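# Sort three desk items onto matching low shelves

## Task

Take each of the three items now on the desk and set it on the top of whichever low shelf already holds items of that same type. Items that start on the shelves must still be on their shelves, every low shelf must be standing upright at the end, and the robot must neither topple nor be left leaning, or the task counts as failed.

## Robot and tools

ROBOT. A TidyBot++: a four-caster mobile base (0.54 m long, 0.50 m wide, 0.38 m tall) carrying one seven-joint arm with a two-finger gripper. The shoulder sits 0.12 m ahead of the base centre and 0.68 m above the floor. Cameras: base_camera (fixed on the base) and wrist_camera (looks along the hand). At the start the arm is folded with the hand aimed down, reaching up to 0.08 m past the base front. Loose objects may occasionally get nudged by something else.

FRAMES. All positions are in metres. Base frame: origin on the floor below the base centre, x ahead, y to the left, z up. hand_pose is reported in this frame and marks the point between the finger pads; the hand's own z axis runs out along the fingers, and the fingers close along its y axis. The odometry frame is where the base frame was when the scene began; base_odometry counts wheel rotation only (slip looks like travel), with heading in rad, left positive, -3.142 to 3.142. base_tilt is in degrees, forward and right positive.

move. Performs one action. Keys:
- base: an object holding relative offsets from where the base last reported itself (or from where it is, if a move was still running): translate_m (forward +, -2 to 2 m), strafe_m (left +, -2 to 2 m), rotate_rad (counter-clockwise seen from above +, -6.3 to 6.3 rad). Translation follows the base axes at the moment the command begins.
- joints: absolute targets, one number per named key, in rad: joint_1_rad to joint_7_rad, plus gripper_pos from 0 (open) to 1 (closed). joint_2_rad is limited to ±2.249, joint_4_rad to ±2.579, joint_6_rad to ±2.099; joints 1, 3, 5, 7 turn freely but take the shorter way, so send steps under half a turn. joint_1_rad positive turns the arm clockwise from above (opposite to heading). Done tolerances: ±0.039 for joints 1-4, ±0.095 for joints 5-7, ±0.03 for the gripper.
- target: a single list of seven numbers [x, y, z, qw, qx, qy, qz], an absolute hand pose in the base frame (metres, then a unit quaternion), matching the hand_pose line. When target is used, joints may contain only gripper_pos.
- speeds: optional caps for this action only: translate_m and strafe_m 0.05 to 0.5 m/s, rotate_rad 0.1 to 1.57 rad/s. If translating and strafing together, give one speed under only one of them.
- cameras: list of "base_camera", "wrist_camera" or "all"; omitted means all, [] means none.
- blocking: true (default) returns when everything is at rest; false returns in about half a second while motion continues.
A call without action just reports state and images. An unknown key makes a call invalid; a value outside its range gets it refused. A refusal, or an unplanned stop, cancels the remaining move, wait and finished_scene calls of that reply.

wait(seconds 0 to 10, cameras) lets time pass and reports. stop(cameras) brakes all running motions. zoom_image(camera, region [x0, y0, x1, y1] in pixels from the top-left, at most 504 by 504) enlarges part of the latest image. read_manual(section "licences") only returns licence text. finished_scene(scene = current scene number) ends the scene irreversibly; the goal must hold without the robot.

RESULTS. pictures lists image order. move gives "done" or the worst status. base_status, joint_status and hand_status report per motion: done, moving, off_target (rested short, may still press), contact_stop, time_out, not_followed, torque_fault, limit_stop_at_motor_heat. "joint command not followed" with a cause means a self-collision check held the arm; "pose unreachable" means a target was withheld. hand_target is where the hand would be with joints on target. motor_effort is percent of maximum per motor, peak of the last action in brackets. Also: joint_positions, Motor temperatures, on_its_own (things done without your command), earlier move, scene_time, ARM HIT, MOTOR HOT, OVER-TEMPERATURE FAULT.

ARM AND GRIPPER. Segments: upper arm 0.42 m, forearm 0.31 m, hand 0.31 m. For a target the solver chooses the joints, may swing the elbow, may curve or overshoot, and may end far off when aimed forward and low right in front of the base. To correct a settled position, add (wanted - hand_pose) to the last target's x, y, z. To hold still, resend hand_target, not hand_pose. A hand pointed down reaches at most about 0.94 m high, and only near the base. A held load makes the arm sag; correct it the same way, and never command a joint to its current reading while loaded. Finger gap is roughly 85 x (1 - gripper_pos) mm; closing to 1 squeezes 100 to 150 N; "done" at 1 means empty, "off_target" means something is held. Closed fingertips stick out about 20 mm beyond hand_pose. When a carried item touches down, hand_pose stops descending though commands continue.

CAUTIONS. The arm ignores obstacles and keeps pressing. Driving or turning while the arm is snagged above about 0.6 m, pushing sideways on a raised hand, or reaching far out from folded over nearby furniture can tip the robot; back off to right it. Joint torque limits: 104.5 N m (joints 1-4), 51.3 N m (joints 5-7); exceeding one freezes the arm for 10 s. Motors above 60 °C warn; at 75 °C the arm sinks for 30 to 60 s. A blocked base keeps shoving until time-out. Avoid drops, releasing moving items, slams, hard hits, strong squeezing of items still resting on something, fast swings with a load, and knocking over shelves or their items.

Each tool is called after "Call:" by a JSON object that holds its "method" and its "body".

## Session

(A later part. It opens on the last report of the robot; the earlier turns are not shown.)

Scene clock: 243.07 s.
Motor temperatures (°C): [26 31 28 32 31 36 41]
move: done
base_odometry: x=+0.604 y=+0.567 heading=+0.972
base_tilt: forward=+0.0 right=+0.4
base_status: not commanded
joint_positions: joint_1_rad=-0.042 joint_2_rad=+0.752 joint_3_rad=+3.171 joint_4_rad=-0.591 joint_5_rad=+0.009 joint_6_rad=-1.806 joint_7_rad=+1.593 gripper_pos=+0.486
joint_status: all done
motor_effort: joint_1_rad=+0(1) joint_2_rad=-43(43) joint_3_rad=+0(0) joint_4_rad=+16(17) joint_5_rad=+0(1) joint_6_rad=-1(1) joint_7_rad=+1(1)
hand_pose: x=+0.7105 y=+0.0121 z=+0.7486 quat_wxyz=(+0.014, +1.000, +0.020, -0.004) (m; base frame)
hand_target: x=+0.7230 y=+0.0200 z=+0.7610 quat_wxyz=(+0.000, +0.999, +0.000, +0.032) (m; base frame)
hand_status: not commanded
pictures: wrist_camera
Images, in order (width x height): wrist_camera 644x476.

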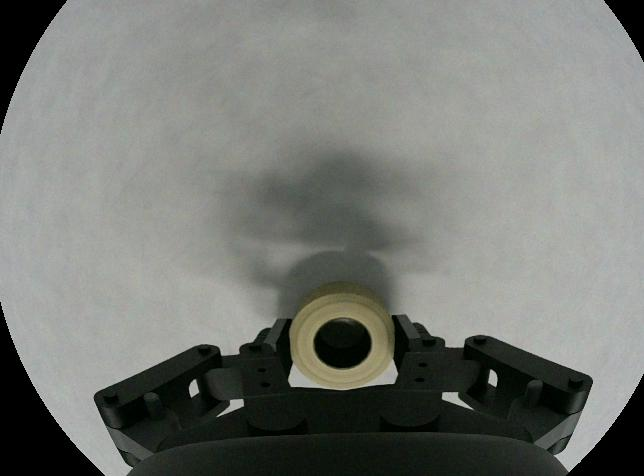

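Call:
{"method": "move", "body": {"joints": {"gripper_pos": 0.62}, "target": [0.70, 0.015, 0.80, 0.0, 1.0, 0.0, 0.0], "cameras": ["wrist_camera"]}}

Call:
{"method": "move", "body": {"base": {"translate_m": -0.65}, "target": [0.50, 0.0, 0.88, 0.0, 1.0, 0.0, 0.0], "cameras": []}}

Call:
{"method": "move", "body": {"base": {"translate_m": -1.943, "strafe_m": 0.596, "rotate_rad": 1.548}}}

Scene clock: 260.97 s.
Motor temperatures (°C): [26 31 28 32 31 36 41]
move: off_target
base_odometry: x=+0.604 y=+0.567 heading=+0.972
base_tilt: forward=+0.0 right=+0.4
base_status: not commanded
joint_positions: joint_1_rad=-0.042 joint_2_rad=+0.781 joint_3_rad=+3.171 joint_4_rad=-0.383 joint_5_rad=+0.009 joint_6_rad=-1.934 joint_7_rad=+1.593 gripper_pos=+0.509
joint_status: gripper_pos off_target (ended at +0.509, target +0.620)
motor_effort: joint_1_rad=-1(1) joint_2_rad=-43(45) joint_3_rad=+0(1) joint_4_rad=+16(18) joint_5_rad=+0(1) joint_6_rad=+0(1) joint_7_rad=+1(2)
hand_pose: x=+0.7176 y=+0.0137 z=+0.7943 quat_wxyz=(+0.015, +0.999, +0.020, +0.022) (m; base frame)
hand_target: x=+0.7000 y=+0.0150 z=+0.8000 quat_wxyz=(+0.000, +1.000, +0.000, +0.000) (m; base frame)
hand_status: done (0.019 m and 3.8 deg from the pose sent, 0.053 m and 2.9 deg at the start)
pictures: wrist_camera
Images, in order (width x height): wrist_camera 644x476.

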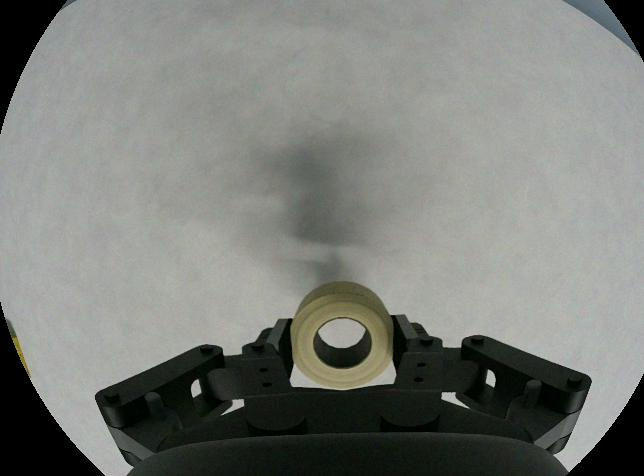

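Scene clock: 263.73 s.
Motor temperatures (°C): [26 31 28 32 31 36 41]
move: done
base_odometry: x=+0.238 y=+0.030 heading=+0.972
base_tilt: forward=+0.0 right=+0.5
base_status: done
joint_positions: joint_1_rad=-0.037 joint_2_rad=+0.198 joint_3_rad=+3.172 joint_4_rad=-1.045 joint_5_rad=+0.008 joint_6_rad=-1.933 joint_7_rad=+1.593 gripper_pos=+0.509
joint_status: not commanded
motor_effort: joint_1_rad=-1(4) joint_2_rad=-23(47) joint_3_rad=+1(1) joint_4_rad=+16(17) joint_5_rad=+0(1) joint_6_rad=-1(2) joint_7_rad=+1(2)
hand_pose: x=+0.4888 y=+0.0032 z=+0.8846 quat_wxyz=(+0.006, +1.000, +0.014, -0.017) (m; base frame)
hand_target: x=+0.5000 y=+0.0000 z=+0.8800 quat_wxyz=(+0.000, +1.000, +0.000, +0.000) (m; base frame)
hand_status: done (0.012 m and 2.6 deg from the pose sent, 0.234 m and 3.8 deg at the start)
pictures: none
No camera images: "cameras" was empty.

Scene clock: 268.90 s.
Motor temperatures (°C): [26 31 28 32 31 36 41]
move: done
base_odometry: x=-1.350 y=-1.239 heading=+2.521
base_tilt: forward=+0.0 right=+0.3
base_status: done
joint_positions: joint_1_rad=-0.020 joint_2_rad=+0.211 joint_3_rad=+3.173 joint_4_rad=-1.046 joint_5_rad=+0.008 joint_6_rad=-1.933 joint_7_rad=+1.593 gripper_pos=+0.509
joint_status: not commanded
motor_effort: joint_1_rad=-1(4) joint_2_rad=-23(27) joint_3_rad=+0(2) joint_4_rad=+16(16) joint_5_rad=+0(2) joint_6_rad=-2(2) joint_7_rad=+1(2)
hand_pose: x=+0.4913 y=-0.0036 z=+0.8793 quat_wxyz=(+0.007, +1.000, +0.005, -0.024) (m; base frame)
hand_target: x=+0.5000 y=+0.0000 z=+0.8800 quat_wxyz=(+0.000, +1.000, +0.000, +0.000) (m; base frame)
hand_status: not commanded
pictures: base_camera, wrist_camera
Images, in order (width x height): base_camera 644x364, wrist_camera 644x476.

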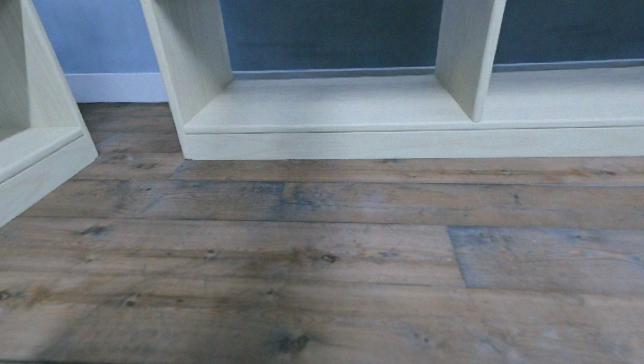

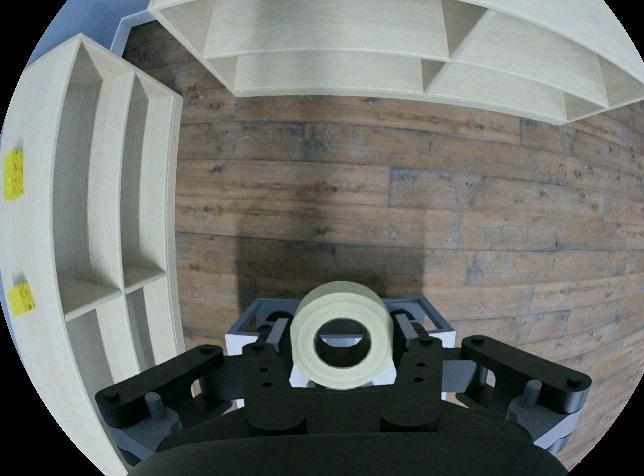

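Call:
{"method": "move", "body": {"base": {"translate_m": 0.535, "rotate_rad": 0.025}, "target": [0.51, 0.0, 0.80, 0.0, 1.0, 0.0, 0.0]}}

Scene clock: 277.50 s.
Motor temperatures (°C): [26 31 28 32 31 36 41]
move: done
base_odometry: x=-1.785 y=-0.927 heading=+2.546
base_tilt: forward=-0.1 right=+0.4
base_status: done
joint_positions: joint_1_rad=-0.022 joint_2_rad=+0.202 joint_3_rad=+3.173 joint_4_rad=-1.320 joint_5_rad=+0.008 joint_6_rad=-1.679 joint_7_rad=+1.593 gripper_pos=+0.509
joint_status: not commanded
motor_effort: joint_1_rad=-1(3) joint_2_rad=-24(28) joint_3_rad=+0(2) joint_4_rad=+16(18) joint_5_rad=-1(1) joint_6_rad=-1(3) joint_7_rad=+1(2)
hand_pose: x=+0.4991 y=-0.0037 z=+0.7986 quat_wxyz=(+0.007, +1.000, +0.006, -0.030) (m; base frame)
hand_target: x=+0.5100 y=+0.0000 z=+0.8000 quat_wxyz=(+0.000, +1.000, +0.000, +0.000) (m; base frame)
hand_status: done (0.012 m and 3.6 deg from the pose sent, 0.082 m and 3.0 deg at the start)
pictures: base_camera, wrist_camera
Images, in order (width x height): base_camera 644x364, wrist_camera 644x476.

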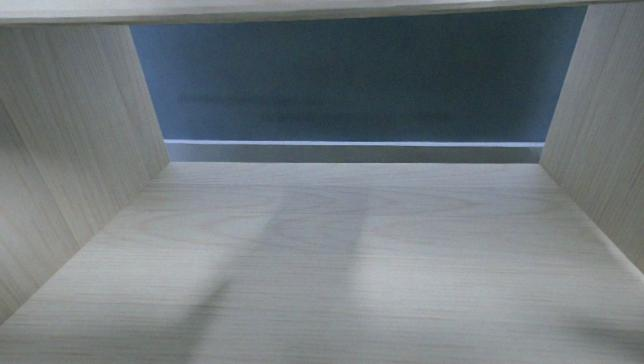

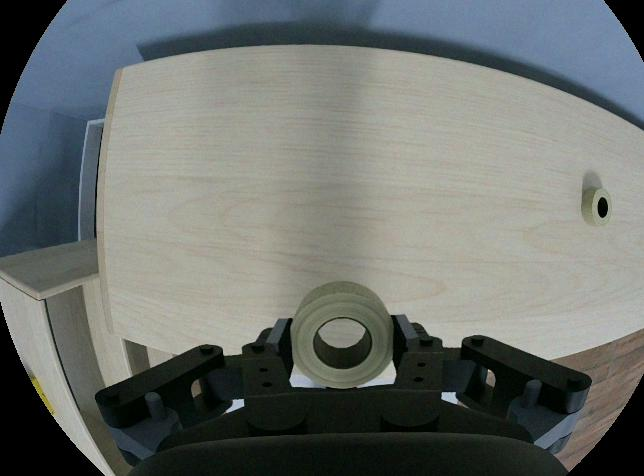

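Call:
{"method": "move", "body": {"target": [0.553, 0.0, 0.665, 0.0, 0.9994, 0.0, 0.03], "cameras": []}}

Call:
{"method": "move", "body": {"target": [0.553, 0.0, 0.65, 0.0, 0.9994, 0.0, 0.03], "cameras": []}}

Call:
{"method": "move", "body": {"target": [0.553, 0.0, 0.641, 0.0, 0.9994, 0.0, 0.03], "cameras": ["wrist_camera"]}}

Scene clock: 286.03 s.
Motor temperatures (°C): [26 31 28 32 31 36 41]
move: done
base_odometry: x=-1.785 y=-0.927 heading=+2.546
base_tilt: forward=+0.0 right=+0.4
base_status: not commanded
joint_positions: joint_1_rad=-0.022 joint_2_rad=+0.300 joint_3_rad=+3.173 joint_4_rad=-1.621 joint_5_rad=+0.008 joint_6_rad=-1.219 joint_7_rad=+1.593 gripper_pos=+0.509
joint_status: not commanded
motor_effort: joint_1_rad=+0(1) joint_2_rad=-27(29) joint_3_rad=+0(1) joint_4_rad=+16(17) joint_5_rad=-1(1) joint_6_rad=-1(2) joint_7_rad=+1(2)
hand_pose: x=+0.5397 y=-0.0045 z=+0.6647 quat_wxyz=(+0.008, +1.000, +0.008, +0.001) (m; base frame)
hand_target: x=+0.5530 y=+0.0000 z=+0.6650 quat_wxyz=(+0.000, +1.000, +0.000, +0.030) (m; base frame)
hand_status: done (0.014 m and 3.6 deg from the pose sent, 0.144 m and 6.9 deg at the start)
pictures: none
No camera images: "cameras" was empty.

Scene clock: 286.73 s.
Motor temperatures (°C): [26 31 28 32 31 36 41]
move: done
base_odometry: x=-1.785 y=-0.927 heading=+2.546
base_tilt: forward=+0.0 right=+0.4
base_status: not commanded
joint_positions: joint_1_rad=-0.022 joint_2_rad=+0.307 joint_3_rad=+3.173 joint_4_rad=-1.654 joint_5_rad=+0.008 joint_6_rad=-1.167 joint_7_rad=+1.593 gripper_pos=+0.509
joint_status: not commanded
motor_effort: joint_1_rad=-1(1) joint_2_rad=-27(28) joint_3_rad=+0(0) joint_4_rad=+16(17) joint_5_rad=+1(1) joint_6_rad=+0(1) joint_7_rad=+1(1)
hand_pose: x=+0.5413 y=-0.0046 z=+0.6519 quat_wxyz=(+0.008, +1.000, +0.009, +0.006) (m; base frame)
hand_target: x=+0.5530 y=+0.0000 z=+0.6500 quat_wxyz=(+0.000, +1.000, +0.000, +0.030) (m; base frame)
hand_status: done (0.013 m and 3.0 deg from the pose sent, 0.020 m and 3.6 deg at the start)
pictures: none
No camera images: "cameras" was empty.

Scene clock: 287.37 s.
Motor temperatures (°C): [26 31 28 32 31 36 41]
move: done
base_odometry: x=-1.785 y=-0.927 heading=+2.546
base_tilt: forward=-0.1 right=+0.3
base_status: not commanded
joint_positions: joint_1_rad=-0.022 joint_2_rad=+0.313 joint_3_rad=+3.173 joint_4_rad=-1.672 joint_5_rad=+0.008 joint_6_rad=-1.139 joint_7_rad=+1.593 gripper_pos=+0.509
joint_status: not commanded
motor_effort: joint_1_rad=-1(2) joint_2_rad=-27(28) joint_3_rad=+0(1) joint_4_rad=+16(16) joint_5_rad=+1(1) joint_6_rad=+0(1) joint_7_rad=+1(2)
hand_pose: x=+0.5420 y=-0.0046 z=+0.6442 quat_wxyz=(+0.009, +1.000, +0.009, +0.008) (m; base frame)
hand_target: x=+0.5530 y=+0.0000 z=+0.6410 quat_wxyz=(+0.000, +1.000, +0.000, +0.030) (m; base frame)
hand_status: done (0.012 m and 2.8 deg from the pose sent, 0.017 m and 3.0 deg at the start)
pictures: wrist_camera
Images, in order (width x height): wrist_camera 644x476.

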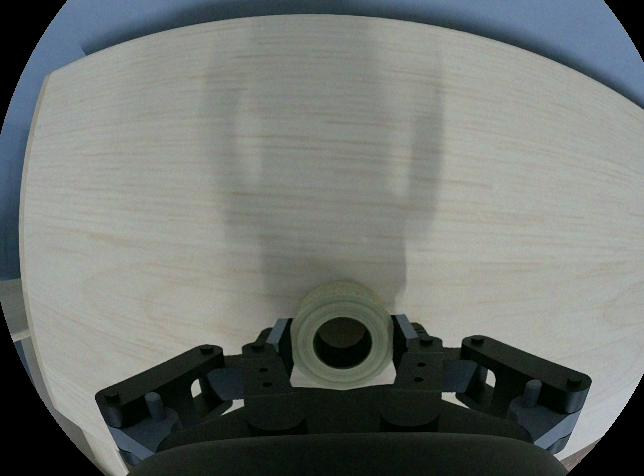

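Call:
{"method": "move", "body": {"target": [0.553, 0.0, 0.634, 0.0, 0.9994, 0.0, 0.03], "cameras": []}}

Call:
{"method": "move", "body": {"target": [0.553, 0.0, 0.627, 0.0, 0.9994, 0.0, 0.03], "cameras": []}}

Scene clock: 289.87 s.
Motor temperatures (°C): [26 31 28 32 31 36 41]
move: done
base_odometry: x=-1.785 y=-0.927 heading=+2.546
base_tilt: forward=+0.0 right=+0.5
base_status: not commanded
joint_positions: joint_1_rad=-0.022 joint_2_rad=+0.316 joint_3_rad=+3.173 joint_4_rad=-1.685 joint_5_rad=+0.008 joint_6_rad=-1.117 joint_7_rad=+1.593 gripper_pos=+0.509
joint_status: not commanded
motor_effort: joint_1_rad=-1(1) joint_2_rad=-25(27) joint_3_rad=+0(0) joint_4_rad=+15(16) joint_5_rad=+0(1) joint_6_rad=+0(2) joint_7_rad=+0(1)
hand_pose: x=+0.5432 y=-0.0047 z=+0.6394 quat_wxyz=(+0.009, +1.000, +0.009, +0.012) (m; base frame)
hand_target: x=+0.5530 y=+0.0000 z=+0.6340 quat_wxyz=(+0.000, +1.000, +0.000, +0.030) (m; base frame)
hand_status: done (0.012 m and 2.5 deg from the pose sent, 0.016 m and 2.8 deg at the start)
pictures: none
No camera images: "cameras" was empty.

Scene clock: 290.40 s.
Motor temperatures (°C): [26 31 28 32 31 36 41]
move: done
base_odometry: x=-1.785 y=-0.927 heading=+2.546
base_tilt: forward=-0.1 right=+0.5
base_status: not commanded
joint_positions: joint_1_rad=-0.022 joint_2_rad=+0.313 joint_3_rad=+3.173 joint_4_rad=-1.690 joint_5_rad=+0.008 joint_6_rad=-1.109 joint_7_rad=+1.593 gripper_pos=+0.509
joint_status: not commanded
motor_effort: joint_1_rad=+0(1) joint_2_rad=-22(25) joint_3_rad=+1(1) joint_4_rad=+14(15) joint_5_rad=+0(1) joint_6_rad=+2(4) joint_7_rad=+0(1)
hand_pose: x=+0.5434 y=-0.0047 z=+0.6391 quat_wxyz=(+0.009, +1.000, +0.009, +0.014) (m; base frame)
hand_target: x=+0.5530 y=+0.0000 z=+0.6270 quat_wxyz=(+0.000, +1.000, +0.000, +0.030) (m; base frame)
hand_status: done (0.016 m and 2.3 deg from the pose sent, 0.017 m and 2.5 deg at the start)
pictures: none
No camera images: "cameras" was empty.

Call:
{"method": "move", "body": {"target": [0.553, 0.0, 0.637, 0.0, 0.9994, 0.0, 0.03], "joints": {"gripper_pos": 0.4}, "cameras": []}}

Call:
{"method": "move", "body": {"joints": {"gripper_pos": 0.0}, "cameras": []}}

Call:
{"method": "move", "body": {"target": [0.535, 0.0, 0.77, 0.0, 1.0, 0.0, 0.0], "cameras": ["wrist_camera"]}}

Scene clock: 296.40 s.
Motor temperatures (°C): [26 31 28 32 31 36 41]
move: done
base_odometry: x=-1.785 y=-0.927 heading=+2.546
base_tilt: forward=+0.0 right=+0.3
base_status: not commanded
joint_positions: joint_1_rad=-0.022 joint_2_rad=+0.323 joint_3_rad=+3.173 joint_4_rad=-1.688 joint_5_rad=+0.008 joint_6_rad=-1.106 joint_7_rad=+1.593 gripper_pos=+0.400
joint_status: all done
motor_effort: joint_1_rad=-1(1) joint_2_rad=-27(28) joint_3_rad=+0(1) joint_4_rad=+15(16) joint_5_rad=+0(1) joint_6_rad=+0(2) joint_7_rad=+1(1)
hand_pose: x=+0.5447 y=-0.0047 z=+0.6354 quat_wxyz=(+0.009, +1.000, +0.009, +0.012) (m; base frame)
hand_target: x=+0.5530 y=+0.0000 z=+0.6370 quat_wxyz=(+0.000, +1.000, +0.000, +0.030) (m; base frame)
hand_status: done (0.010 m and 2.5 deg from the pose sent, 0.011 m and 2.3 deg at the start)
pictures: none
No camera images: "cameras" was empty.

Scene clock: 297.17 s.
Motor temperatures (°C): [26 31 28 32 31 36 41]
move: done
base_odometry: x=-1.785 y=-0.927 heading=+2.546
base_tilt: forward=-0.1 right=+0.5
base_status: not commanded
joint_positions: joint_1_rad=-0.022 joint_2_rad=+0.323 joint_3_rad=+3.173 joint_4_rad=-1.688 joint_5_rad=+0.008 joint_6_rad=-1.106 joint_7_rad=+1.593 gripper_pos=+0.000
joint_status: all done
motor_effort: joint_1_rad=-1(1) joint_2_rad=-27(28) joint_3_rad=+0(1) joint_4_rad=+15(16) joint_5_rad=+0(1) joint_6_rad=+0(1) joint_7_rad=+1(1)
hand_pose: x=+0.5447 y=-0.0047 z=+0.6354 quat_wxyz=(+0.009, +1.000, +0.009, +0.012) (m; base frame)
hand_target: x=+0.5530 y=+0.0000 z=+0.6370 quat_wxyz=(+0.000, +1.000, +0.000, +0.030) (m; base frame)
hand_status: not commanded
pictures: none
No camera images: "cameras" was empty.

Scene clock: 298.97 s.
Motor temperatures (°C): [26 31 28 32 31 36 41]
move: done
base_odometry: x=-1.785 y=-0.927 heading=+2.546
base_tilt: forward=+0.0 right=+0.4
base_status: not commanded
joint_positions: joint_1_rad=-0.022 joint_2_rad=+0.261 joint_3_rad=+3.173 joint_4_rad=-1.362 joint_5_rad=+0.008 joint_6_rad=-1.480 joint_7_rad=+1.593 gripper_pos=+0.000
joint_status: not commanded
motor_effort: joint_1_rad=-1(2) joint_2_rad=-27(29) joint_3_rad=+0(1) joint_4_rad=+17(17) joint_5_rad=+0(1) joint_6_rad=+0(1) joint_7_rad=+1(2)
hand_pose: x=+0.5537 y=-0.0042 z=+0.7609 quat_wxyz=(+0.008, +1.000, +0.007, +0.019) (m; base frame)
hand_target: x=+0.5350 y=+0.0000 z=+0.7700 quat_wxyz=(+0.000, +1.000, +0.000, +0.000) (m; base frame)
hand_status: done (0.021 m and 2.5 deg from the pose sent, 0.135 m and 2.0 deg at the start)
pictures: wrist_camera
Images, in order (width x height): wrist_camera 644x476.

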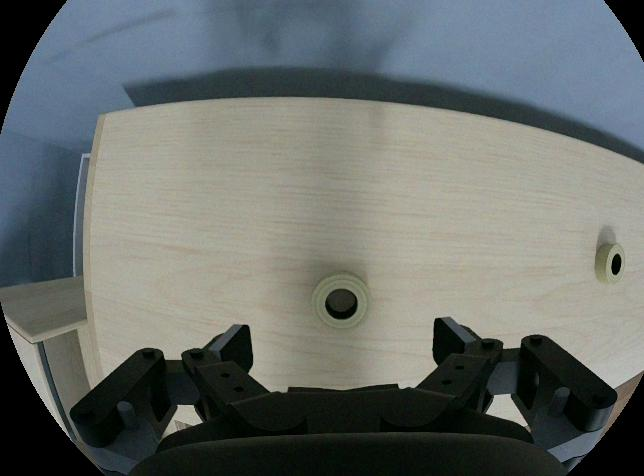

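Call:
{"method": "move", "body": {"base": {"translate_m": -0.5, "strafe_m": -0.4}, "cameras": []}}

Call:
{"method": "move", "body": {"base": {"translate_m": -0.172, "strafe_m": -1.966, "rotate_rad": -1.574}, "joints": {"joint_1_rad": 0.0, "joint_2_rad": -0.2, "joint_3_rad": 3.1416, "joint_4_rad": -1.35, "joint_5_rad": 0.0, "joint_6_rad": -1.40, "joint_7_rad": 1.57}}}

Call:
{"method": "zoom_image", "body": {"camera": "wrist_camera", "region": [280, 100, 420, 220]}}

Scene clock: 316.97 s.
Motor temperatures (°C): [26 31 28 32 31 36 41]
move: done
base_odometry: x=-1.147 y=-0.877 heading=+2.546
base_tilt: forward=-0.1 right=+0.4
base_status: done
joint_positions: joint_1_rad=-0.022 joint_2_rad=+0.258 joint_3_rad=+3.173 joint_4_rad=-1.362 joint_5_rad=+0.008 joint_6_rad=-1.485 joint_7_rad=+1.593 gripper_pos=+0.000
joint_status: not commanded
motor_effort: joint_1_rad=-1(2) joint_2_rad=-26(29) joint_3_rad=+1(2) joint_4_rad=+17(17) joint_5_rad=+0(1) joint_6_rad=-1(1) joint_7_rad=+2(2)
hand_pose: x=+0.5521 y=-0.0042 z=+0.7621 quat_wxyz=(+0.008, +1.000, +0.007, +0.018) (m; base frame)
hand_target: x=+0.5350 y=+0.0000 z=+0.7700 quat_wxyz=(+0.000, +1.000, +0.000, +0.000) (m; base frame)
hand_status: not commanded
pictures: none
No camera images: "cameras" was empty.

Scene clock: 322.13 s.
Motor temperatures (°C): [26 31 28 32 31 36 41]
move: done
base_odometry: x=+0.099 y=+0.655 heading=+0.972
base_tilt: forward=+0.0 right=+0.3
base_status: done
joint_positions: joint_1_rad=-0.008 joint_2_rad=-0.191 joint_3_rad=+3.158 joint_4_rad=-1.354 joint_5_rad=+0.008 joint_6_rad=-1.453 joint_7_rad=+1.593 gripper_pos=+0.000
joint_status: all done
motor_effort: joint_1_rad=-1(5) joint_2_rad=-11(29) joint_3_rad=+1(4) joint_4_rad=+18(19) joint_5_rad=-1(3) joint_6_rad=+4(5) joint_7_rad=+1(2)
hand_pose: x=+0.4841 y=-0.0048 z=+0.9505 quat_wxyz=(+0.006, +0.966, +0.006, +0.260) (m; base frame)
hand_target: x=+0.4959 y=+0.0013 z=+0.9642 quat_wxyz=(+0.000, +0.957, +0.000, +0.291) (m; base frame)
hand_status: not commanded
pictures: base_camera, wrist_camera
Images, in order (width x height): base_camera 644x364, wrist_camera 644x476.

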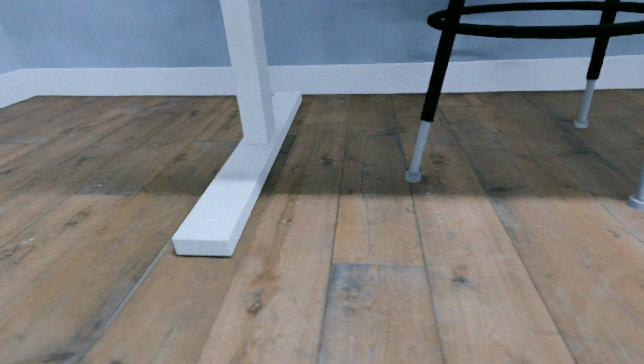

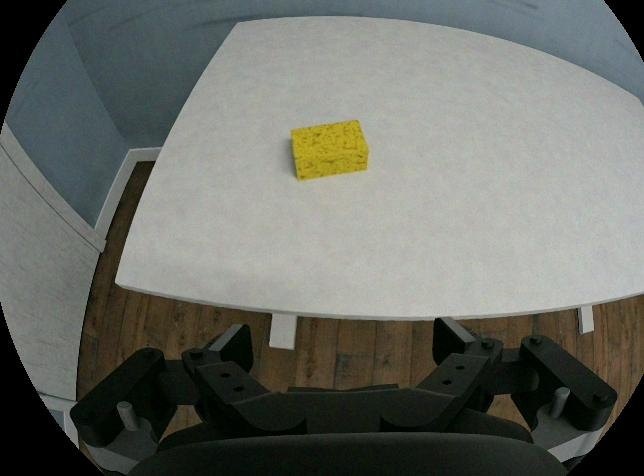

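Scaled by 3.600.

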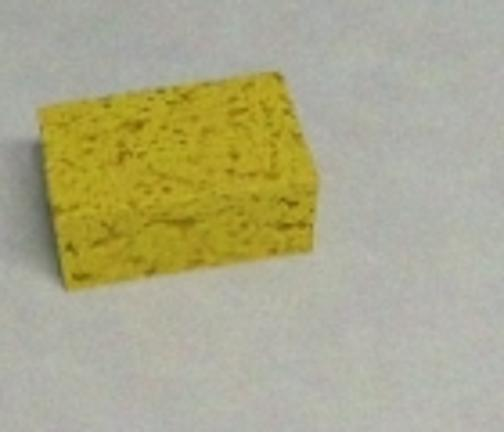

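Call:
{"method": "move", "body": {"base": {"translate_m": 0.16}, "speeds": {"translate_m": 0.3}, "target": [0.605, 0.018, 0.84, 0.0, 0.780, -0.626, 0.0]}}

Scene clock: 338.07 s.
Motor temperatures (°C): [26 31 28 32 31 36 41]
move: done
base_odometry: x=+0.189 y=+0.787 heading=+0.971
base_tilt: forward=+0.0 right=+0.4
base_status: done
joint_positions: joint_1_rad=-0.137 joint_2_rad=+0.466 joint_3_rad=+3.373 joint_4_rad=-0.833 joint_5_rad=-0.065 joint_6_rad=-1.809 joint_7_rad=+0.316 gripper_pos=+0.000
joint_status: not commanded
motor_effort: joint_1_rad=-1(2) joint_2_rad=-33(35) joint_3_rad=+1(2) joint_4_rad=+15(19) joint_5_rad=+1(1) joint_6_rad=+0(5) joint_7_rad=+1(2)
hand_pose: x=+0.6231 y=+0.0016 z=+0.8328 quat_wxyz=(+0.005, +0.794, -0.607, +0.029) (m; base frame)
hand_target: x=+0.6050 y=+0.0180 z=+0.8400 quat_wxyz=(+0.000, +0.780, -0.626, +0.000) (m; base frame)
hand_status: done (0.025 m and 4.3 deg from the pose sent, 0.165 m and 83.0 deg at the start)
pictures: base_camera, wrist_camera
Images, in order (width x height): base_camera 644x364, wrist_camera 644x476.

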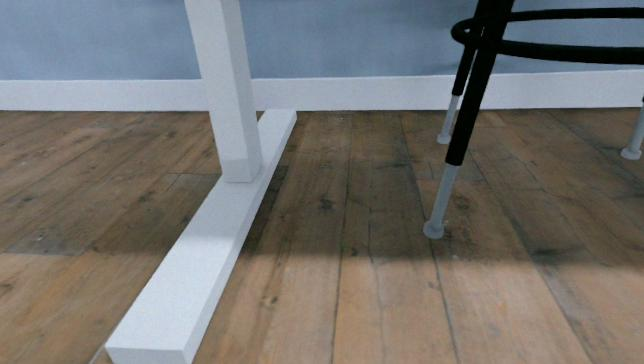

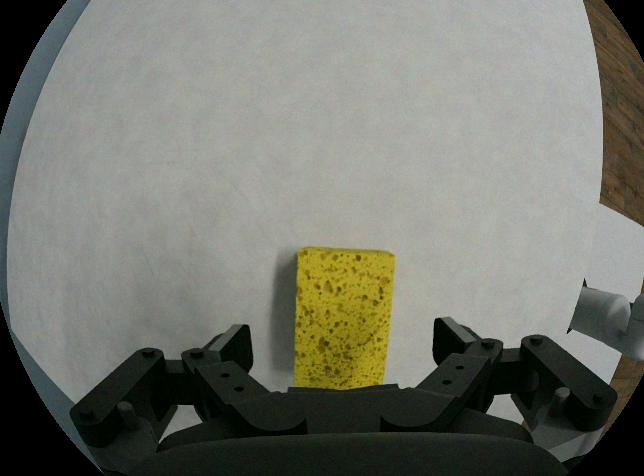

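Call:
{"method": "move", "body": {"target": [0.631, 0.028, 0.80, -0.0208, 0.7676, -0.6397, 0.025], "cameras": ["wrist_camera"]}}

Scene clock: 347.20 s.
Motor temperatures (°C): [26 31 28 32 31 36 41]
move: done
base_odometry: x=+0.189 y=+0.787 heading=+0.971
base_tilt: forward=+0.0 right=+0.4
base_status: not commanded
joint_positions: joint_1_rad=-0.173 joint_2_rad=+0.466 joint_3_rad=+3.378 joint_4_rad=-0.956 joint_5_rad=-0.066 joint_6_rad=-1.722 joint_7_rad=+0.263 gripper_pos=+0.000
joint_status: not commanded
motor_effort: joint_1_rad=-1(1) joint_2_rad=-33(35) joint_3_rad=+2(2) joint_4_rad=+16(17) joint_5_rad=+2(2) joint_6_rad=-1(1) joint_7_rad=+1(1)
hand_pose: x=+0.6201 y=+0.0148 z=+0.7952 quat_wxyz=(+0.014, +0.785, -0.619, +0.015) (m; base frame)
hand_target: x=+0.6310 y=+0.0280 z=+0.8000 quat_wxyz=(-0.021, +0.768, -0.640, +0.025) (m; base frame)
hand_status: done (0.018 m and 5.2 deg from the pose sent, 0.043 m and 5.6 deg at the start)
pictures: wrist_camera
Images, in order (width x height): wrist_camera 644x476.

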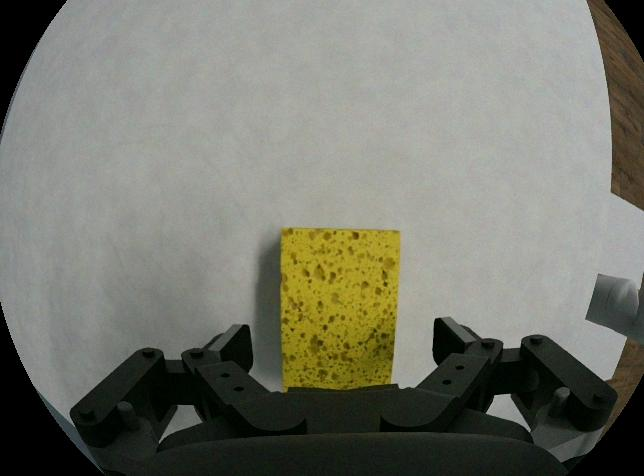

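Call:
{"method": "move", "body": {"target": [0.631, 0.026, 0.755, -0.0208, 0.7676, -0.6397, 0.025], "cameras": []}}

Call:
{"method": "move", "body": {"joints": {"gripper_pos": 0.45}, "cameras": ["wrist_camera"]}}

Scene clock: 350.83 s.
Motor temperatures (°C): [26 31 28 32 31 36 41]
move: done
base_odometry: x=+0.189 y=+0.787 heading=+0.971
base_tilt: forward=+0.0 right=+0.4
base_status: not commanded
joint_positions: joint_1_rad=-0.185 joint_2_rad=+0.464 joint_3_rad=+3.386 joint_4_rad=-1.116 joint_5_rad=-0.066 joint_6_rad=-1.583 joint_7_rad=+0.262 gripper_pos=+0.000
joint_status: not commanded
motor_effort: joint_1_rad=-1(1) joint_2_rad=-34(35) joint_3_rad=+2(2) joint_4_rad=+16(18) joint_5_rad=+0(1) joint_6_rad=-1(2) joint_7_rad=+1(1)
hand_pose: x=+0.6176 y=+0.0124 z=+0.7467 quat_wxyz=(+0.020, +0.783, -0.622, +0.009) (m; base frame)
hand_target: x=+0.6310 y=+0.0260 z=+0.7550 quat_wxyz=(-0.021, +0.768, -0.640, +0.025) (m; base frame)
hand_status: done (0.021 m and 5.7 deg from the pose sent, 0.043 m and 5.2 deg at the start)
pictures: none
No camera images: "cameras" was empty.

Scene clock: 351.63 s.
Motor temperatures (°C): [26 31 28 32 31 36 41]
move: off_target
base_odometry: x=+0.189 y=+0.787 heading=+0.971
base_tilt: forward=+0.0 right=+0.4
base_status: not commanded
joint_positions: joint_1_rad=-0.186 joint_2_rad=+0.457 joint_3_rad=+3.386 joint_4_rad=-1.117 joint_5_rad=-0.066 joint_6_rad=-1.580 joint_7_rad=+0.262 gripper_pos=+0.378
joint_status: gripper_pos off_target (ended at +0.378, target +0.450)
motor_effort: joint_1_rad=-1(1) joint_2_rad=-34(34) joint_3_rad=+2(2) joint_4_rad=+17(17) joint_5_rad=+1(1) joint_6_rad=-1(1) joint_7_rad=+1(1)
hand_pose: x=+0.6176 y=+0.0122 z=+0.7494 quat_wxyz=(+0.017, +0.783, -0.622, +0.012) (m; base frame)
hand_target: x=+0.6310 y=+0.0260 z=+0.7550 quat_wxyz=(-0.021, +0.768, -0.640, +0.025) (m; base frame)
hand_status: not commanded
pictures: wrist_camera
Images, in order (width x height): wrist_camera 644x476.

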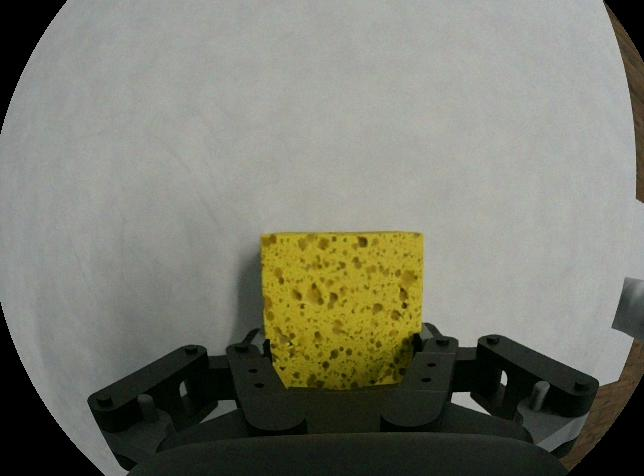

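Call:
{"method": "move", "body": {"joints": {"gripper_pos": 0.6}, "target": [0.61, 0.02, 0.82, 0.0, 0.7676, -0.6397, 0.0], "cameras": ["wrist_camera"]}}

Call:
{"method": "move", "body": {"base": {"translate_m": -0.6}, "target": [0.50, 0.0, 0.87, 0.0, 1.0, 0.0, 0.0], "cameras": []}}

Call:
{"method": "move", "body": {"base": {"translate_m": -1.602, "strafe_m": 0.048, "rotate_rad": -3.141}}}

Scene clock: 369.13 s.
Motor temperatures (°C): [26 31 28 32 31 36 41]
move: off_target
base_odometry: x=+0.189 y=+0.787 heading=+0.971
base_tilt: forward=-0.1 right=+0.4
base_status: not commanded
joint_positions: joint_1_rad=-0.185 joint_2_rad=+0.458 joint_3_rad=+3.386 joint_4_rad=-0.900 joint_5_rad=-0.068 joint_6_rad=-1.744 joint_7_rad=+0.262 gripper_pos=+0.378
joint_status: gripper_pos off_target (ended at +0.378, target +0.600)
motor_effort: joint_1_rad=-1(1) joint_2_rad=-33(35) joint_3_rad=+2(2) joint_4_rad=+16(18) joint_5_rad=+1(1) joint_6_rad=+0(1) joint_7_rad=+1(2)
hand_pose: x=+0.6263 y=+0.0192 z=+0.8165 quat_wxyz=(+0.002, +0.787, -0.616, +0.032) (m; base frame)
hand_target: x=+0.6100 y=+0.0200 z=+0.8200 quat_wxyz=(+0.000, +0.768, -0.640, +0.000) (m; base frame)
hand_status: done (0.017 m and 5.1 deg from the pose sent, 0.071 m and 3.6 deg at the start)
pictures: wrist_camera
Images, in order (width x height): wrist_camera 644x476.

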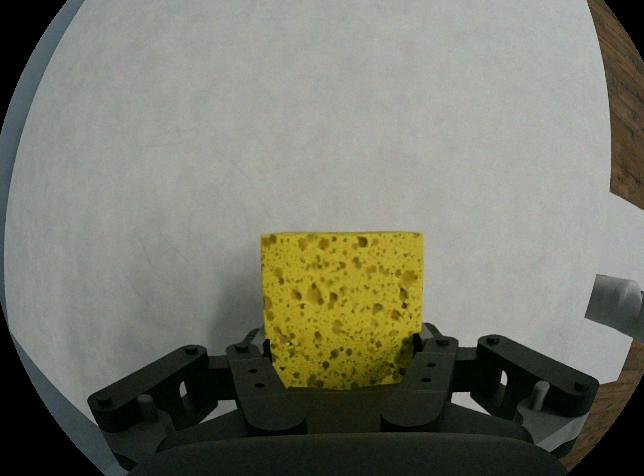

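Scene clock: 371.77 s.
Motor temperatures (°C): [26 31 28 32 31 36 41]
move: done
base_odometry: x=-0.150 y=+0.291 heading=+0.971
base_tilt: forward=+0.0 right=+0.4
base_status: done
joint_positions: joint_1_rad=-0.038 joint_2_rad=+0.191 joint_3_rad=+3.194 joint_4_rad=-1.091 joint_5_rad=-0.053 joint_6_rad=-1.794 joint_7_rad=+1.524 gripper_pos=+0.378
joint_status: not commanded
motor_effort: joint_1_rad=+0(2) joint_2_rad=-23(38) joint_3_rad=+0(2) joint_4_rad=+17(18) joint_5_rad=+0(2) joint_6_rad=+0(2) joint_7_rad=+0(2)
hand_pose: x=+0.5214 y=+0.0136 z=+0.8742 quat_wxyz=(-0.021, +0.999, -0.024, +0.033) (m; base frame)
hand_target: x=+0.5000 y=+0.0000 z=+0.8700 quat_wxyz=(+0.000, +1.000, +0.000, +0.000) (m; base frame)
hand_status: done (0.026 m and 5.2 deg from the pose sent, 0.138 m and 76.1 deg at the start)
pictures: none
No camera images: "cameras" was empty.

Scene clock: 376.93 s.
Motor temperatures (°C): [26 31 28 32 31 36 41]
move: done
base_odometry: x=-1.094 y=-1.004 heading=-2.170
base_tilt: forward=-0.1 right=+0.3
base_status: done
joint_positions: joint_1_rad=-0.025 joint_2_rad=+0.205 joint_3_rad=+3.186 joint_4_rad=-1.091 joint_5_rad=-0.047 joint_6_rad=-1.794 joint_7_rad=+1.524 gripper_pos=+0.378
joint_status: not commanded
motor_effort: joint_1_rad=-1(3) joint_2_rad=-24(28) joint_3_rad=+0(2) joint_4_rad=+17(18) joint_5_rad=-1(2) joint_6_rad=+0(2) joint_7_rad=+0(2)
hand_pose: x=+0.5237 y=+0.0098 z=+0.8683 quat_wxyz=(-0.019, +0.999, -0.027, +0.025) (m; base frame)
hand_target: x=+0.5000 y=+0.0000 z=+0.8700 quat_wxyz=(+0.000, +1.000, +0.000, +0.000) (m; base frame)
hand_status: not commanded
pictures: base_camera, wrist_camera
Images, in order (width x height): base_camera 644x364, wrist_camera 644x476.

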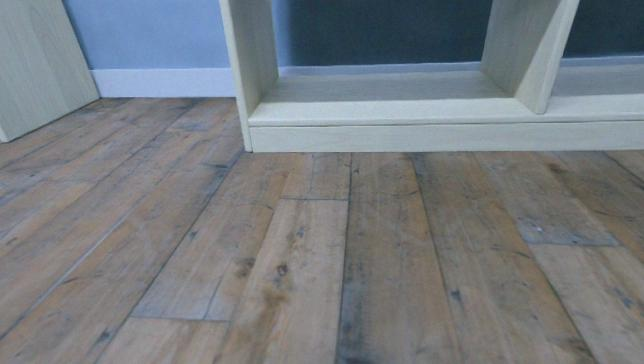

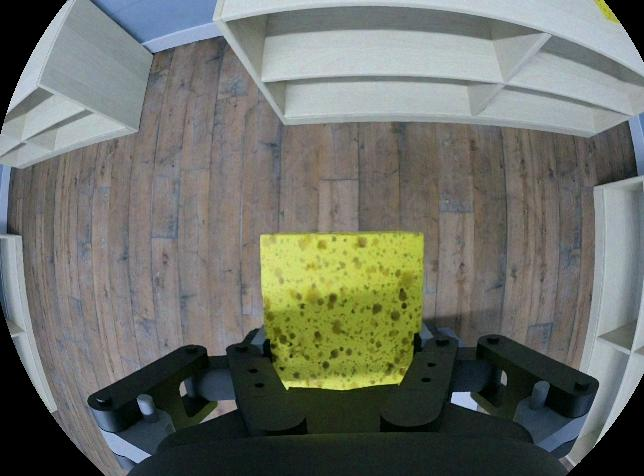

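Call:
{"method": "move", "body": {"base": {"translate_m": 0.58, "strafe_m": -0.10, "rotate_rad": 0.012}, "target": [0.50, 0.0, 0.80, 0.0, 1.0, 0.0, 0.0]}}

Scene clock: 384.13 s.
Motor temperatures (°C): [26 31 28 32 31 36 41]
move: done
base_odometry: x=-1.504 y=-1.427 heading=-2.158
base_tilt: forward=-0.1 right=+0.4
base_status: done
joint_positions: joint_1_rad=-0.025 joint_2_rad=+0.178 joint_3_rad=+3.184 joint_4_rad=-1.350 joint_5_rad=-0.047 joint_6_rad=-1.671 joint_7_rad=+1.524 gripper_pos=+0.378
joint_status: not commanded
motor_effort: joint_1_rad=-1(3) joint_2_rad=-23(27) joint_3_rad=+1(3) joint_4_rad=+16(18) joint_5_rad=-1(2) joint_6_rad=-1(2) joint_7_rad=+1(2)
hand_pose: x=+0.4904 y=+0.0103 z=+0.7988 quat_wxyz=(-0.019, +0.999, -0.030, -0.029) (m; base frame)
hand_target: x=+0.5000 y=+0.0000 z=+0.8000 quat_wxyz=(+0.000, +1.000, +0.000, +0.000) (m; base frame)
hand_status: done (0.014 m and 5.3 deg from the pose sent, 0.073 m and 4.7 deg at the start)
pictures: base_camera, wrist_camera
Images, in order (width x height): base_camera 644x364, wrist_camera 644x476.

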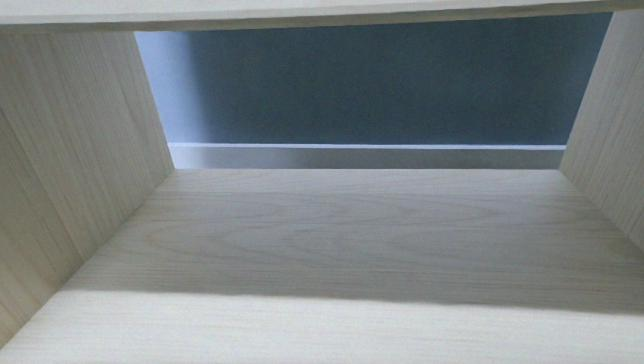

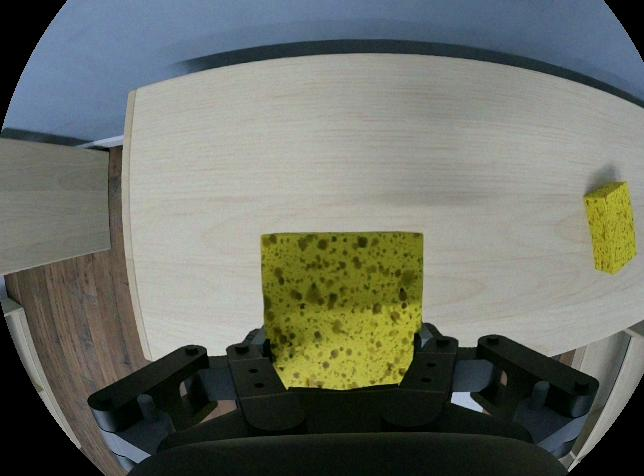

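Call:
{"method": "move", "body": {"target": [0.543, 0.0, 0.66, 0.0, 0.9994, 0.0, 0.03], "cameras": []}}

Call:
{"method": "move", "body": {"target": [0.543, 0.0, 0.645, 0.0, 0.9994, 0.0, 0.03], "cameras": ["wrist_camera"]}}

Call:
{"method": "move", "body": {"target": [0.543, 0.0, 0.638, 0.0, 0.9994, 0.0, 0.03], "cameras": []}}

Scene clock: 393.23 s.
Motor temperatures (°C): [26 31 28 32 31 36 41]
move: done
base_odometry: x=-1.504 y=-1.427 heading=-2.158
base_tilt: forward=+0.0 right=+0.3
base_status: not commanded
joint_positions: joint_1_rad=-0.025 joint_2_rad=+0.281 joint_3_rad=+3.184 joint_4_rad=-1.662 joint_5_rad=-0.047 joint_6_rad=-1.195 joint_7_rad=+1.525 gripper_pos=+0.378
joint_status: not commanded
motor_effort: joint_1_rad=-1(1) joint_2_rad=-26(28) joint_3_rad=+0(1) joint_4_rad=+16(17) joint_5_rad=-1(2) joint_6_rad=-1(1) joint_7_rad=+1(2)
hand_pose: x=+0.5305 y=+0.0080 z=+0.6607 quat_wxyz=(-0.016, +0.999, -0.040, +0.002) (m; base frame)
hand_target: x=+0.5430 y=+0.0000 z=+0.6600 quat_wxyz=(+0.000, +1.000, +0.000, +0.030) (m; base frame)
hand_status: done (0.015 m and 5.9 deg from the pose sent, 0.149 m and 7.9 deg at the start)
pictures: none
No camera images: "cameras" was empty.

Scene clock: 393.93 s.
Motor temperatures (°C): [26 31 28 32 31 36 41]
move: done
base_odometry: x=-1.504 y=-1.427 heading=-2.158
base_tilt: forward=-0.1 right=+0.4
base_status: not commanded
joint_positions: joint_1_rad=-0.025 joint_2_rad=+0.289 joint_3_rad=+3.184 joint_4_rad=-1.695 joint_5_rad=-0.047 joint_6_rad=-1.143 joint_7_rad=+1.525 gripper_pos=+0.378
joint_status: not commanded
motor_effort: joint_1_rad=+0(1) joint_2_rad=-26(27) joint_3_rad=+0(1) joint_4_rad=+15(17) joint_5_rad=+0(1) joint_6_rad=+0(1) joint_7_rad=+2(2)
hand_pose: x=+0.5321 y=+0.0075 z=+0.6476 quat_wxyz=(-0.015, +0.999, -0.040, +0.007) (m; base frame)
hand_target: x=+0.5430 y=+0.0000 z=+0.6450 quat_wxyz=(+0.000, +1.000, +0.000, +0.030) (m; base frame)
hand_status: done (0.014 m and 5.6 deg from the pose sent, 0.022 m and 5.9 deg at the start)
pictures: wrist_camera
Images, in order (width x height): wrist_camera 644x476.

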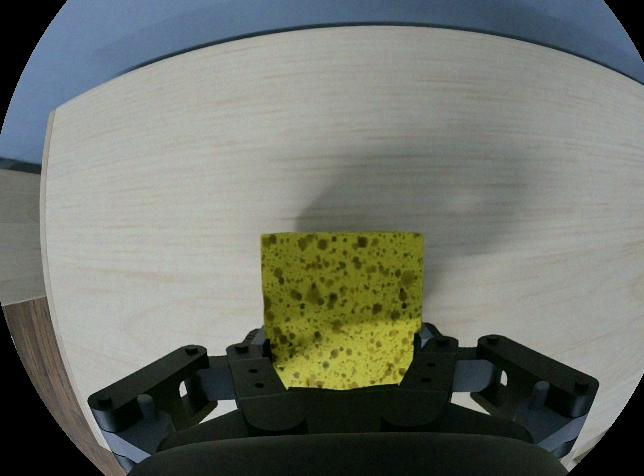

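Scene clock: 394.50 s.
Motor temperatures (°C): [26 31 28 32 31 36 41]
move: done
base_odometry: x=-1.504 y=-1.427 heading=-2.158
base_tilt: forward=+0.0 right=+0.5
base_status: not commanded
joint_positions: joint_1_rad=-0.025 joint_2_rad=+0.293 joint_3_rad=+3.184 joint_4_rad=-1.709 joint_5_rad=-0.047 joint_6_rad=-1.121 joint_7_rad=+1.525 gripper_pos=+0.378
joint_status: not commanded
motor_effort: joint_1_rad=-1(1) joint_2_rad=-27(27) joint_3_rad=+0(1) joint_4_rad=+15(16) joint_5_rad=-1(1) joint_6_rad=-1(1) joint_7_rad=+0(2)
hand_pose: x=+0.5328 y=+0.0074 z=+0.6420 quat_wxyz=(-0.015, +0.999, -0.041, +0.009) (m; base frame)
hand_target: x=+0.5430 y=+0.0000 z=+0.6380 quat_wxyz=(+0.000, +1.000, +0.000, +0.030) (m; base frame)
hand_status: done (0.013 m and 5.5 deg from the pose sent, 0.016 m and 5.6 deg at the start)
pictures: none
No camera images: "cameras" was empty.

Call:
{"method": "move", "body": {"target": [0.543, 0.0, 0.632, 0.0, 0.9994, 0.0, 0.03], "cameras": []}}

Call:
{"method": "move", "body": {"target": [0.543, 0.0, 0.627, 0.0, 0.9994, 0.0, 0.03], "cameras": ["wrist_camera"]}}

Scene clock: 399.10 s.
Motor temperatures (°C): [26 31 28 32 31 36 41]
move: done
base_odometry: x=-1.504 y=-1.427 heading=-2.158
base_tilt: forward=-0.1 right=+0.4
base_status: not commanded
joint_positions: joint_1_rad=-0.025 joint_2_rad=+0.293 joint_3_rad=+3.184 joint_4_rad=-1.717 joint_5_rad=-0.047 joint_6_rad=-1.106 joint_7_rad=+1.526 gripper_pos=+0.378
joint_status: not commanded
motor_effort: joint_1_rad=-1(1) joint_2_rad=-24(26) joint_3_rad=+0(1) joint_4_rad=+15(15) joint_5_rad=-1(1) joint_6_rad=+1(2) joint_7_rad=+1(2)
hand_pose: x=+0.5338 y=+0.0073 z=+0.6398 quat_wxyz=(-0.015, +0.999, -0.041, +0.013) (m; base frame)
hand_target: x=+0.5430 y=+0.0000 z=+0.6320 quat_wxyz=(+0.000, +1.000, +0.000, +0.030) (m; base frame)
hand_status: done (0.014 m and 5.4 deg from the pose sent, 0.016 m and 5.5 deg at the start)
pictures: none
No camera images: "cameras" was empty.

Scene clock: 400.00 s.
Motor temperatures (°C): [26 31 28 32 31 36 41]
move: done
base_odometry: x=-1.504 y=-1.427 heading=-2.158
base_tilt: forward=-0.1 right=+0.4
base_status: not commanded
joint_positions: joint_1_rad=-0.025 joint_2_rad=+0.290 joint_3_rad=+3.184 joint_4_rad=-1.723 joint_5_rad=-0.047 joint_6_rad=-1.097 joint_7_rad=+1.526 gripper_pos=+0.378
joint_status: not commanded
motor_effort: joint_1_rad=-1(1) joint_2_rad=-21(25) joint_3_rad=+0(1) joint_4_rad=+13(15) joint_5_rad=+0(2) joint_6_rad=+1(4) joint_7_rad=+0(2)
hand_pose: x=+0.5342 y=+0.0074 z=+0.6394 quat_wxyz=(-0.015, +0.999, -0.041, +0.016) (m; base frame)
hand_target: x=+0.5430 y=+0.0000 z=+0.6270 quat_wxyz=(+0.000, +1.000, +0.000, +0.030) (m; base frame)
hand_status: done (0.017 m and 5.2 deg from the pose sent, 0.017 m and 5.4 deg at the start)
pictures: wrist_camera
Images, in order (width x height): wrist_camera 644x476.

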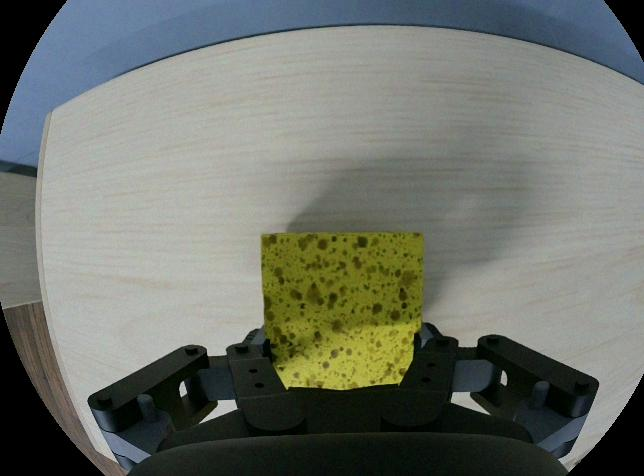

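Contact confirmed at z≈0.639. Release and raise.

Call:
{"method": "move", "body": {"target": [0.543, 0.0, 0.637, 0.0, 0.9994, 0.0, 0.03], "joints": {"gripper_pos": 0.3}, "cameras": []}}

Call:
{"method": "move", "body": {"joints": {"gripper_pos": 0.0}, "cameras": []}}

Call:
{"method": "move", "body": {"target": [0.525, 0.0, 0.78, 0.0, 1.0, 0.0, 0.0], "cameras": ["wrist_camera"]}}

Scene clock: 403.83 s.
Motor temperatures (°C): [26 31 28 32 31 36 41]
move: done
base_odometry: x=-1.504 y=-1.427 heading=-2.158
base_tilt: forward=+0.0 right=+0.4
base_status: not commanded
joint_positions: joint_1_rad=-0.025 joint_2_rad=+0.295 joint_3_rad=+3.183 joint_4_rad=-1.721 joint_5_rad=-0.047 joint_6_rad=-1.096 joint_7_rad=+1.526 gripper_pos=+0.300
joint_status: all done
motor_effort: joint_1_rad=-1(1) joint_2_rad=-26(26) joint_3_rad=+0(1) joint_4_rad=+15(16) joint_5_rad=+0(1) joint_6_rad=+0(2) joint_7_rad=+1(2)
hand_pose: x=+0.5352 y=+0.0075 z=+0.6379 quat_wxyz=(-0.015, +0.999, -0.040, +0.015) (m; base frame)
hand_target: x=+0.5430 y=+0.0000 z=+0.6370 quat_wxyz=(+0.000, +1.000, +0.000, +0.030) (m; base frame)
hand_status: done (0.011 m and 5.2 deg from the pose sent, 0.012 m and 5.2 deg at the start)
pictures: none
No camera images: "cameras" was empty.

Scene clock: 404.53 s.
Motor temperatures (°C): [26 31 28 32 31 36 41]
move: done
base_odometry: x=-1.504 y=-1.427 heading=-2.158
base_tilt: forward=-0.1 right=+0.4
base_status: not commanded
joint_positions: joint_1_rad=-0.025 joint_2_rad=+0.295 joint_3_rad=+3.183 joint_4_rad=-1.721 joint_5_rad=-0.047 joint_6_rad=-1.096 joint_7_rad=+1.526 gripper_pos=+0.000
joint_status: all done
motor_effort: joint_1_rad=-1(1) joint_2_rad=-27(27) joint_3_rad=+0(1) joint_4_rad=+15(15) joint_5_rad=-1(2) joint_6_rad=+0(1) joint_7_rad=+1(2)
hand_pose: x=+0.5352 y=+0.0075 z=+0.6379 quat_wxyz=(-0.015, +0.999, -0.040, +0.015) (m; base frame)
hand_target: x=+0.5430 y=+0.0000 z=+0.6370 quat_wxyz=(+0.000, +1.000, +0.000, +0.030) (m; base frame)
hand_status: not commanded
pictures: none
No camera images: "cameras" was empty.

Scene clock: 406.40 s.
Motor temperatures (°C): [26 31 28 32 31 36 41]
move: done
base_odometry: x=-1.504 y=-1.427 heading=-2.158
base_tilt: forward=+0.0 right=+0.4
base_status: not commanded
joint_positions: joint_1_rad=-0.025 joint_2_rad=+0.236 joint_3_rad=+3.183 joint_4_rad=-1.363 joint_5_rad=-0.047 joint_6_rad=-1.504 joint_7_rad=+1.526 gripper_pos=+0.000
joint_status: not commanded
motor_effort: joint_1_rad=-1(1) joint_2_rad=-26(28) joint_3_rad=+0(1) joint_4_rad=+17(17) joint_5_rad=-1(2) joint_6_rad=+0(1) joint_7_rad=+1(2)
hand_pose: x=+0.5442 y=+0.0101 z=+0.7710 quat_wxyz=(-0.019, +0.999, -0.031, +0.019) (m; base frame)
hand_target: x=+0.5250 y=+0.0000 z=+0.7800 quat_wxyz=(+0.000, +1.000, +0.000, +0.000) (m; base frame)
hand_status: done (0.023 m and 4.7 deg from the pose sent, 0.143 m and 5.2 deg at the start)
pictures: wrist_camera
Images, in order (width x height): wrist_camera 644x476.

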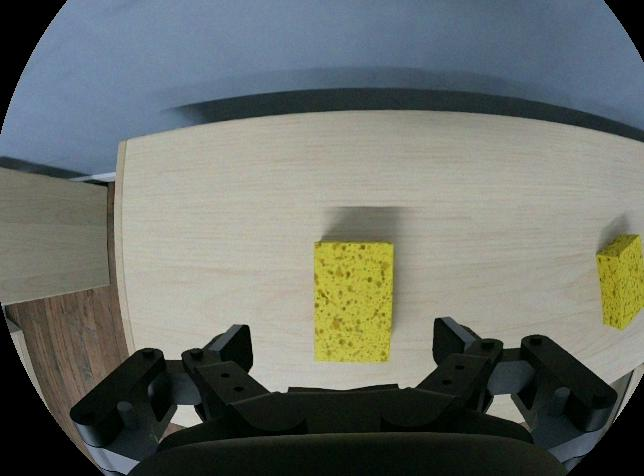

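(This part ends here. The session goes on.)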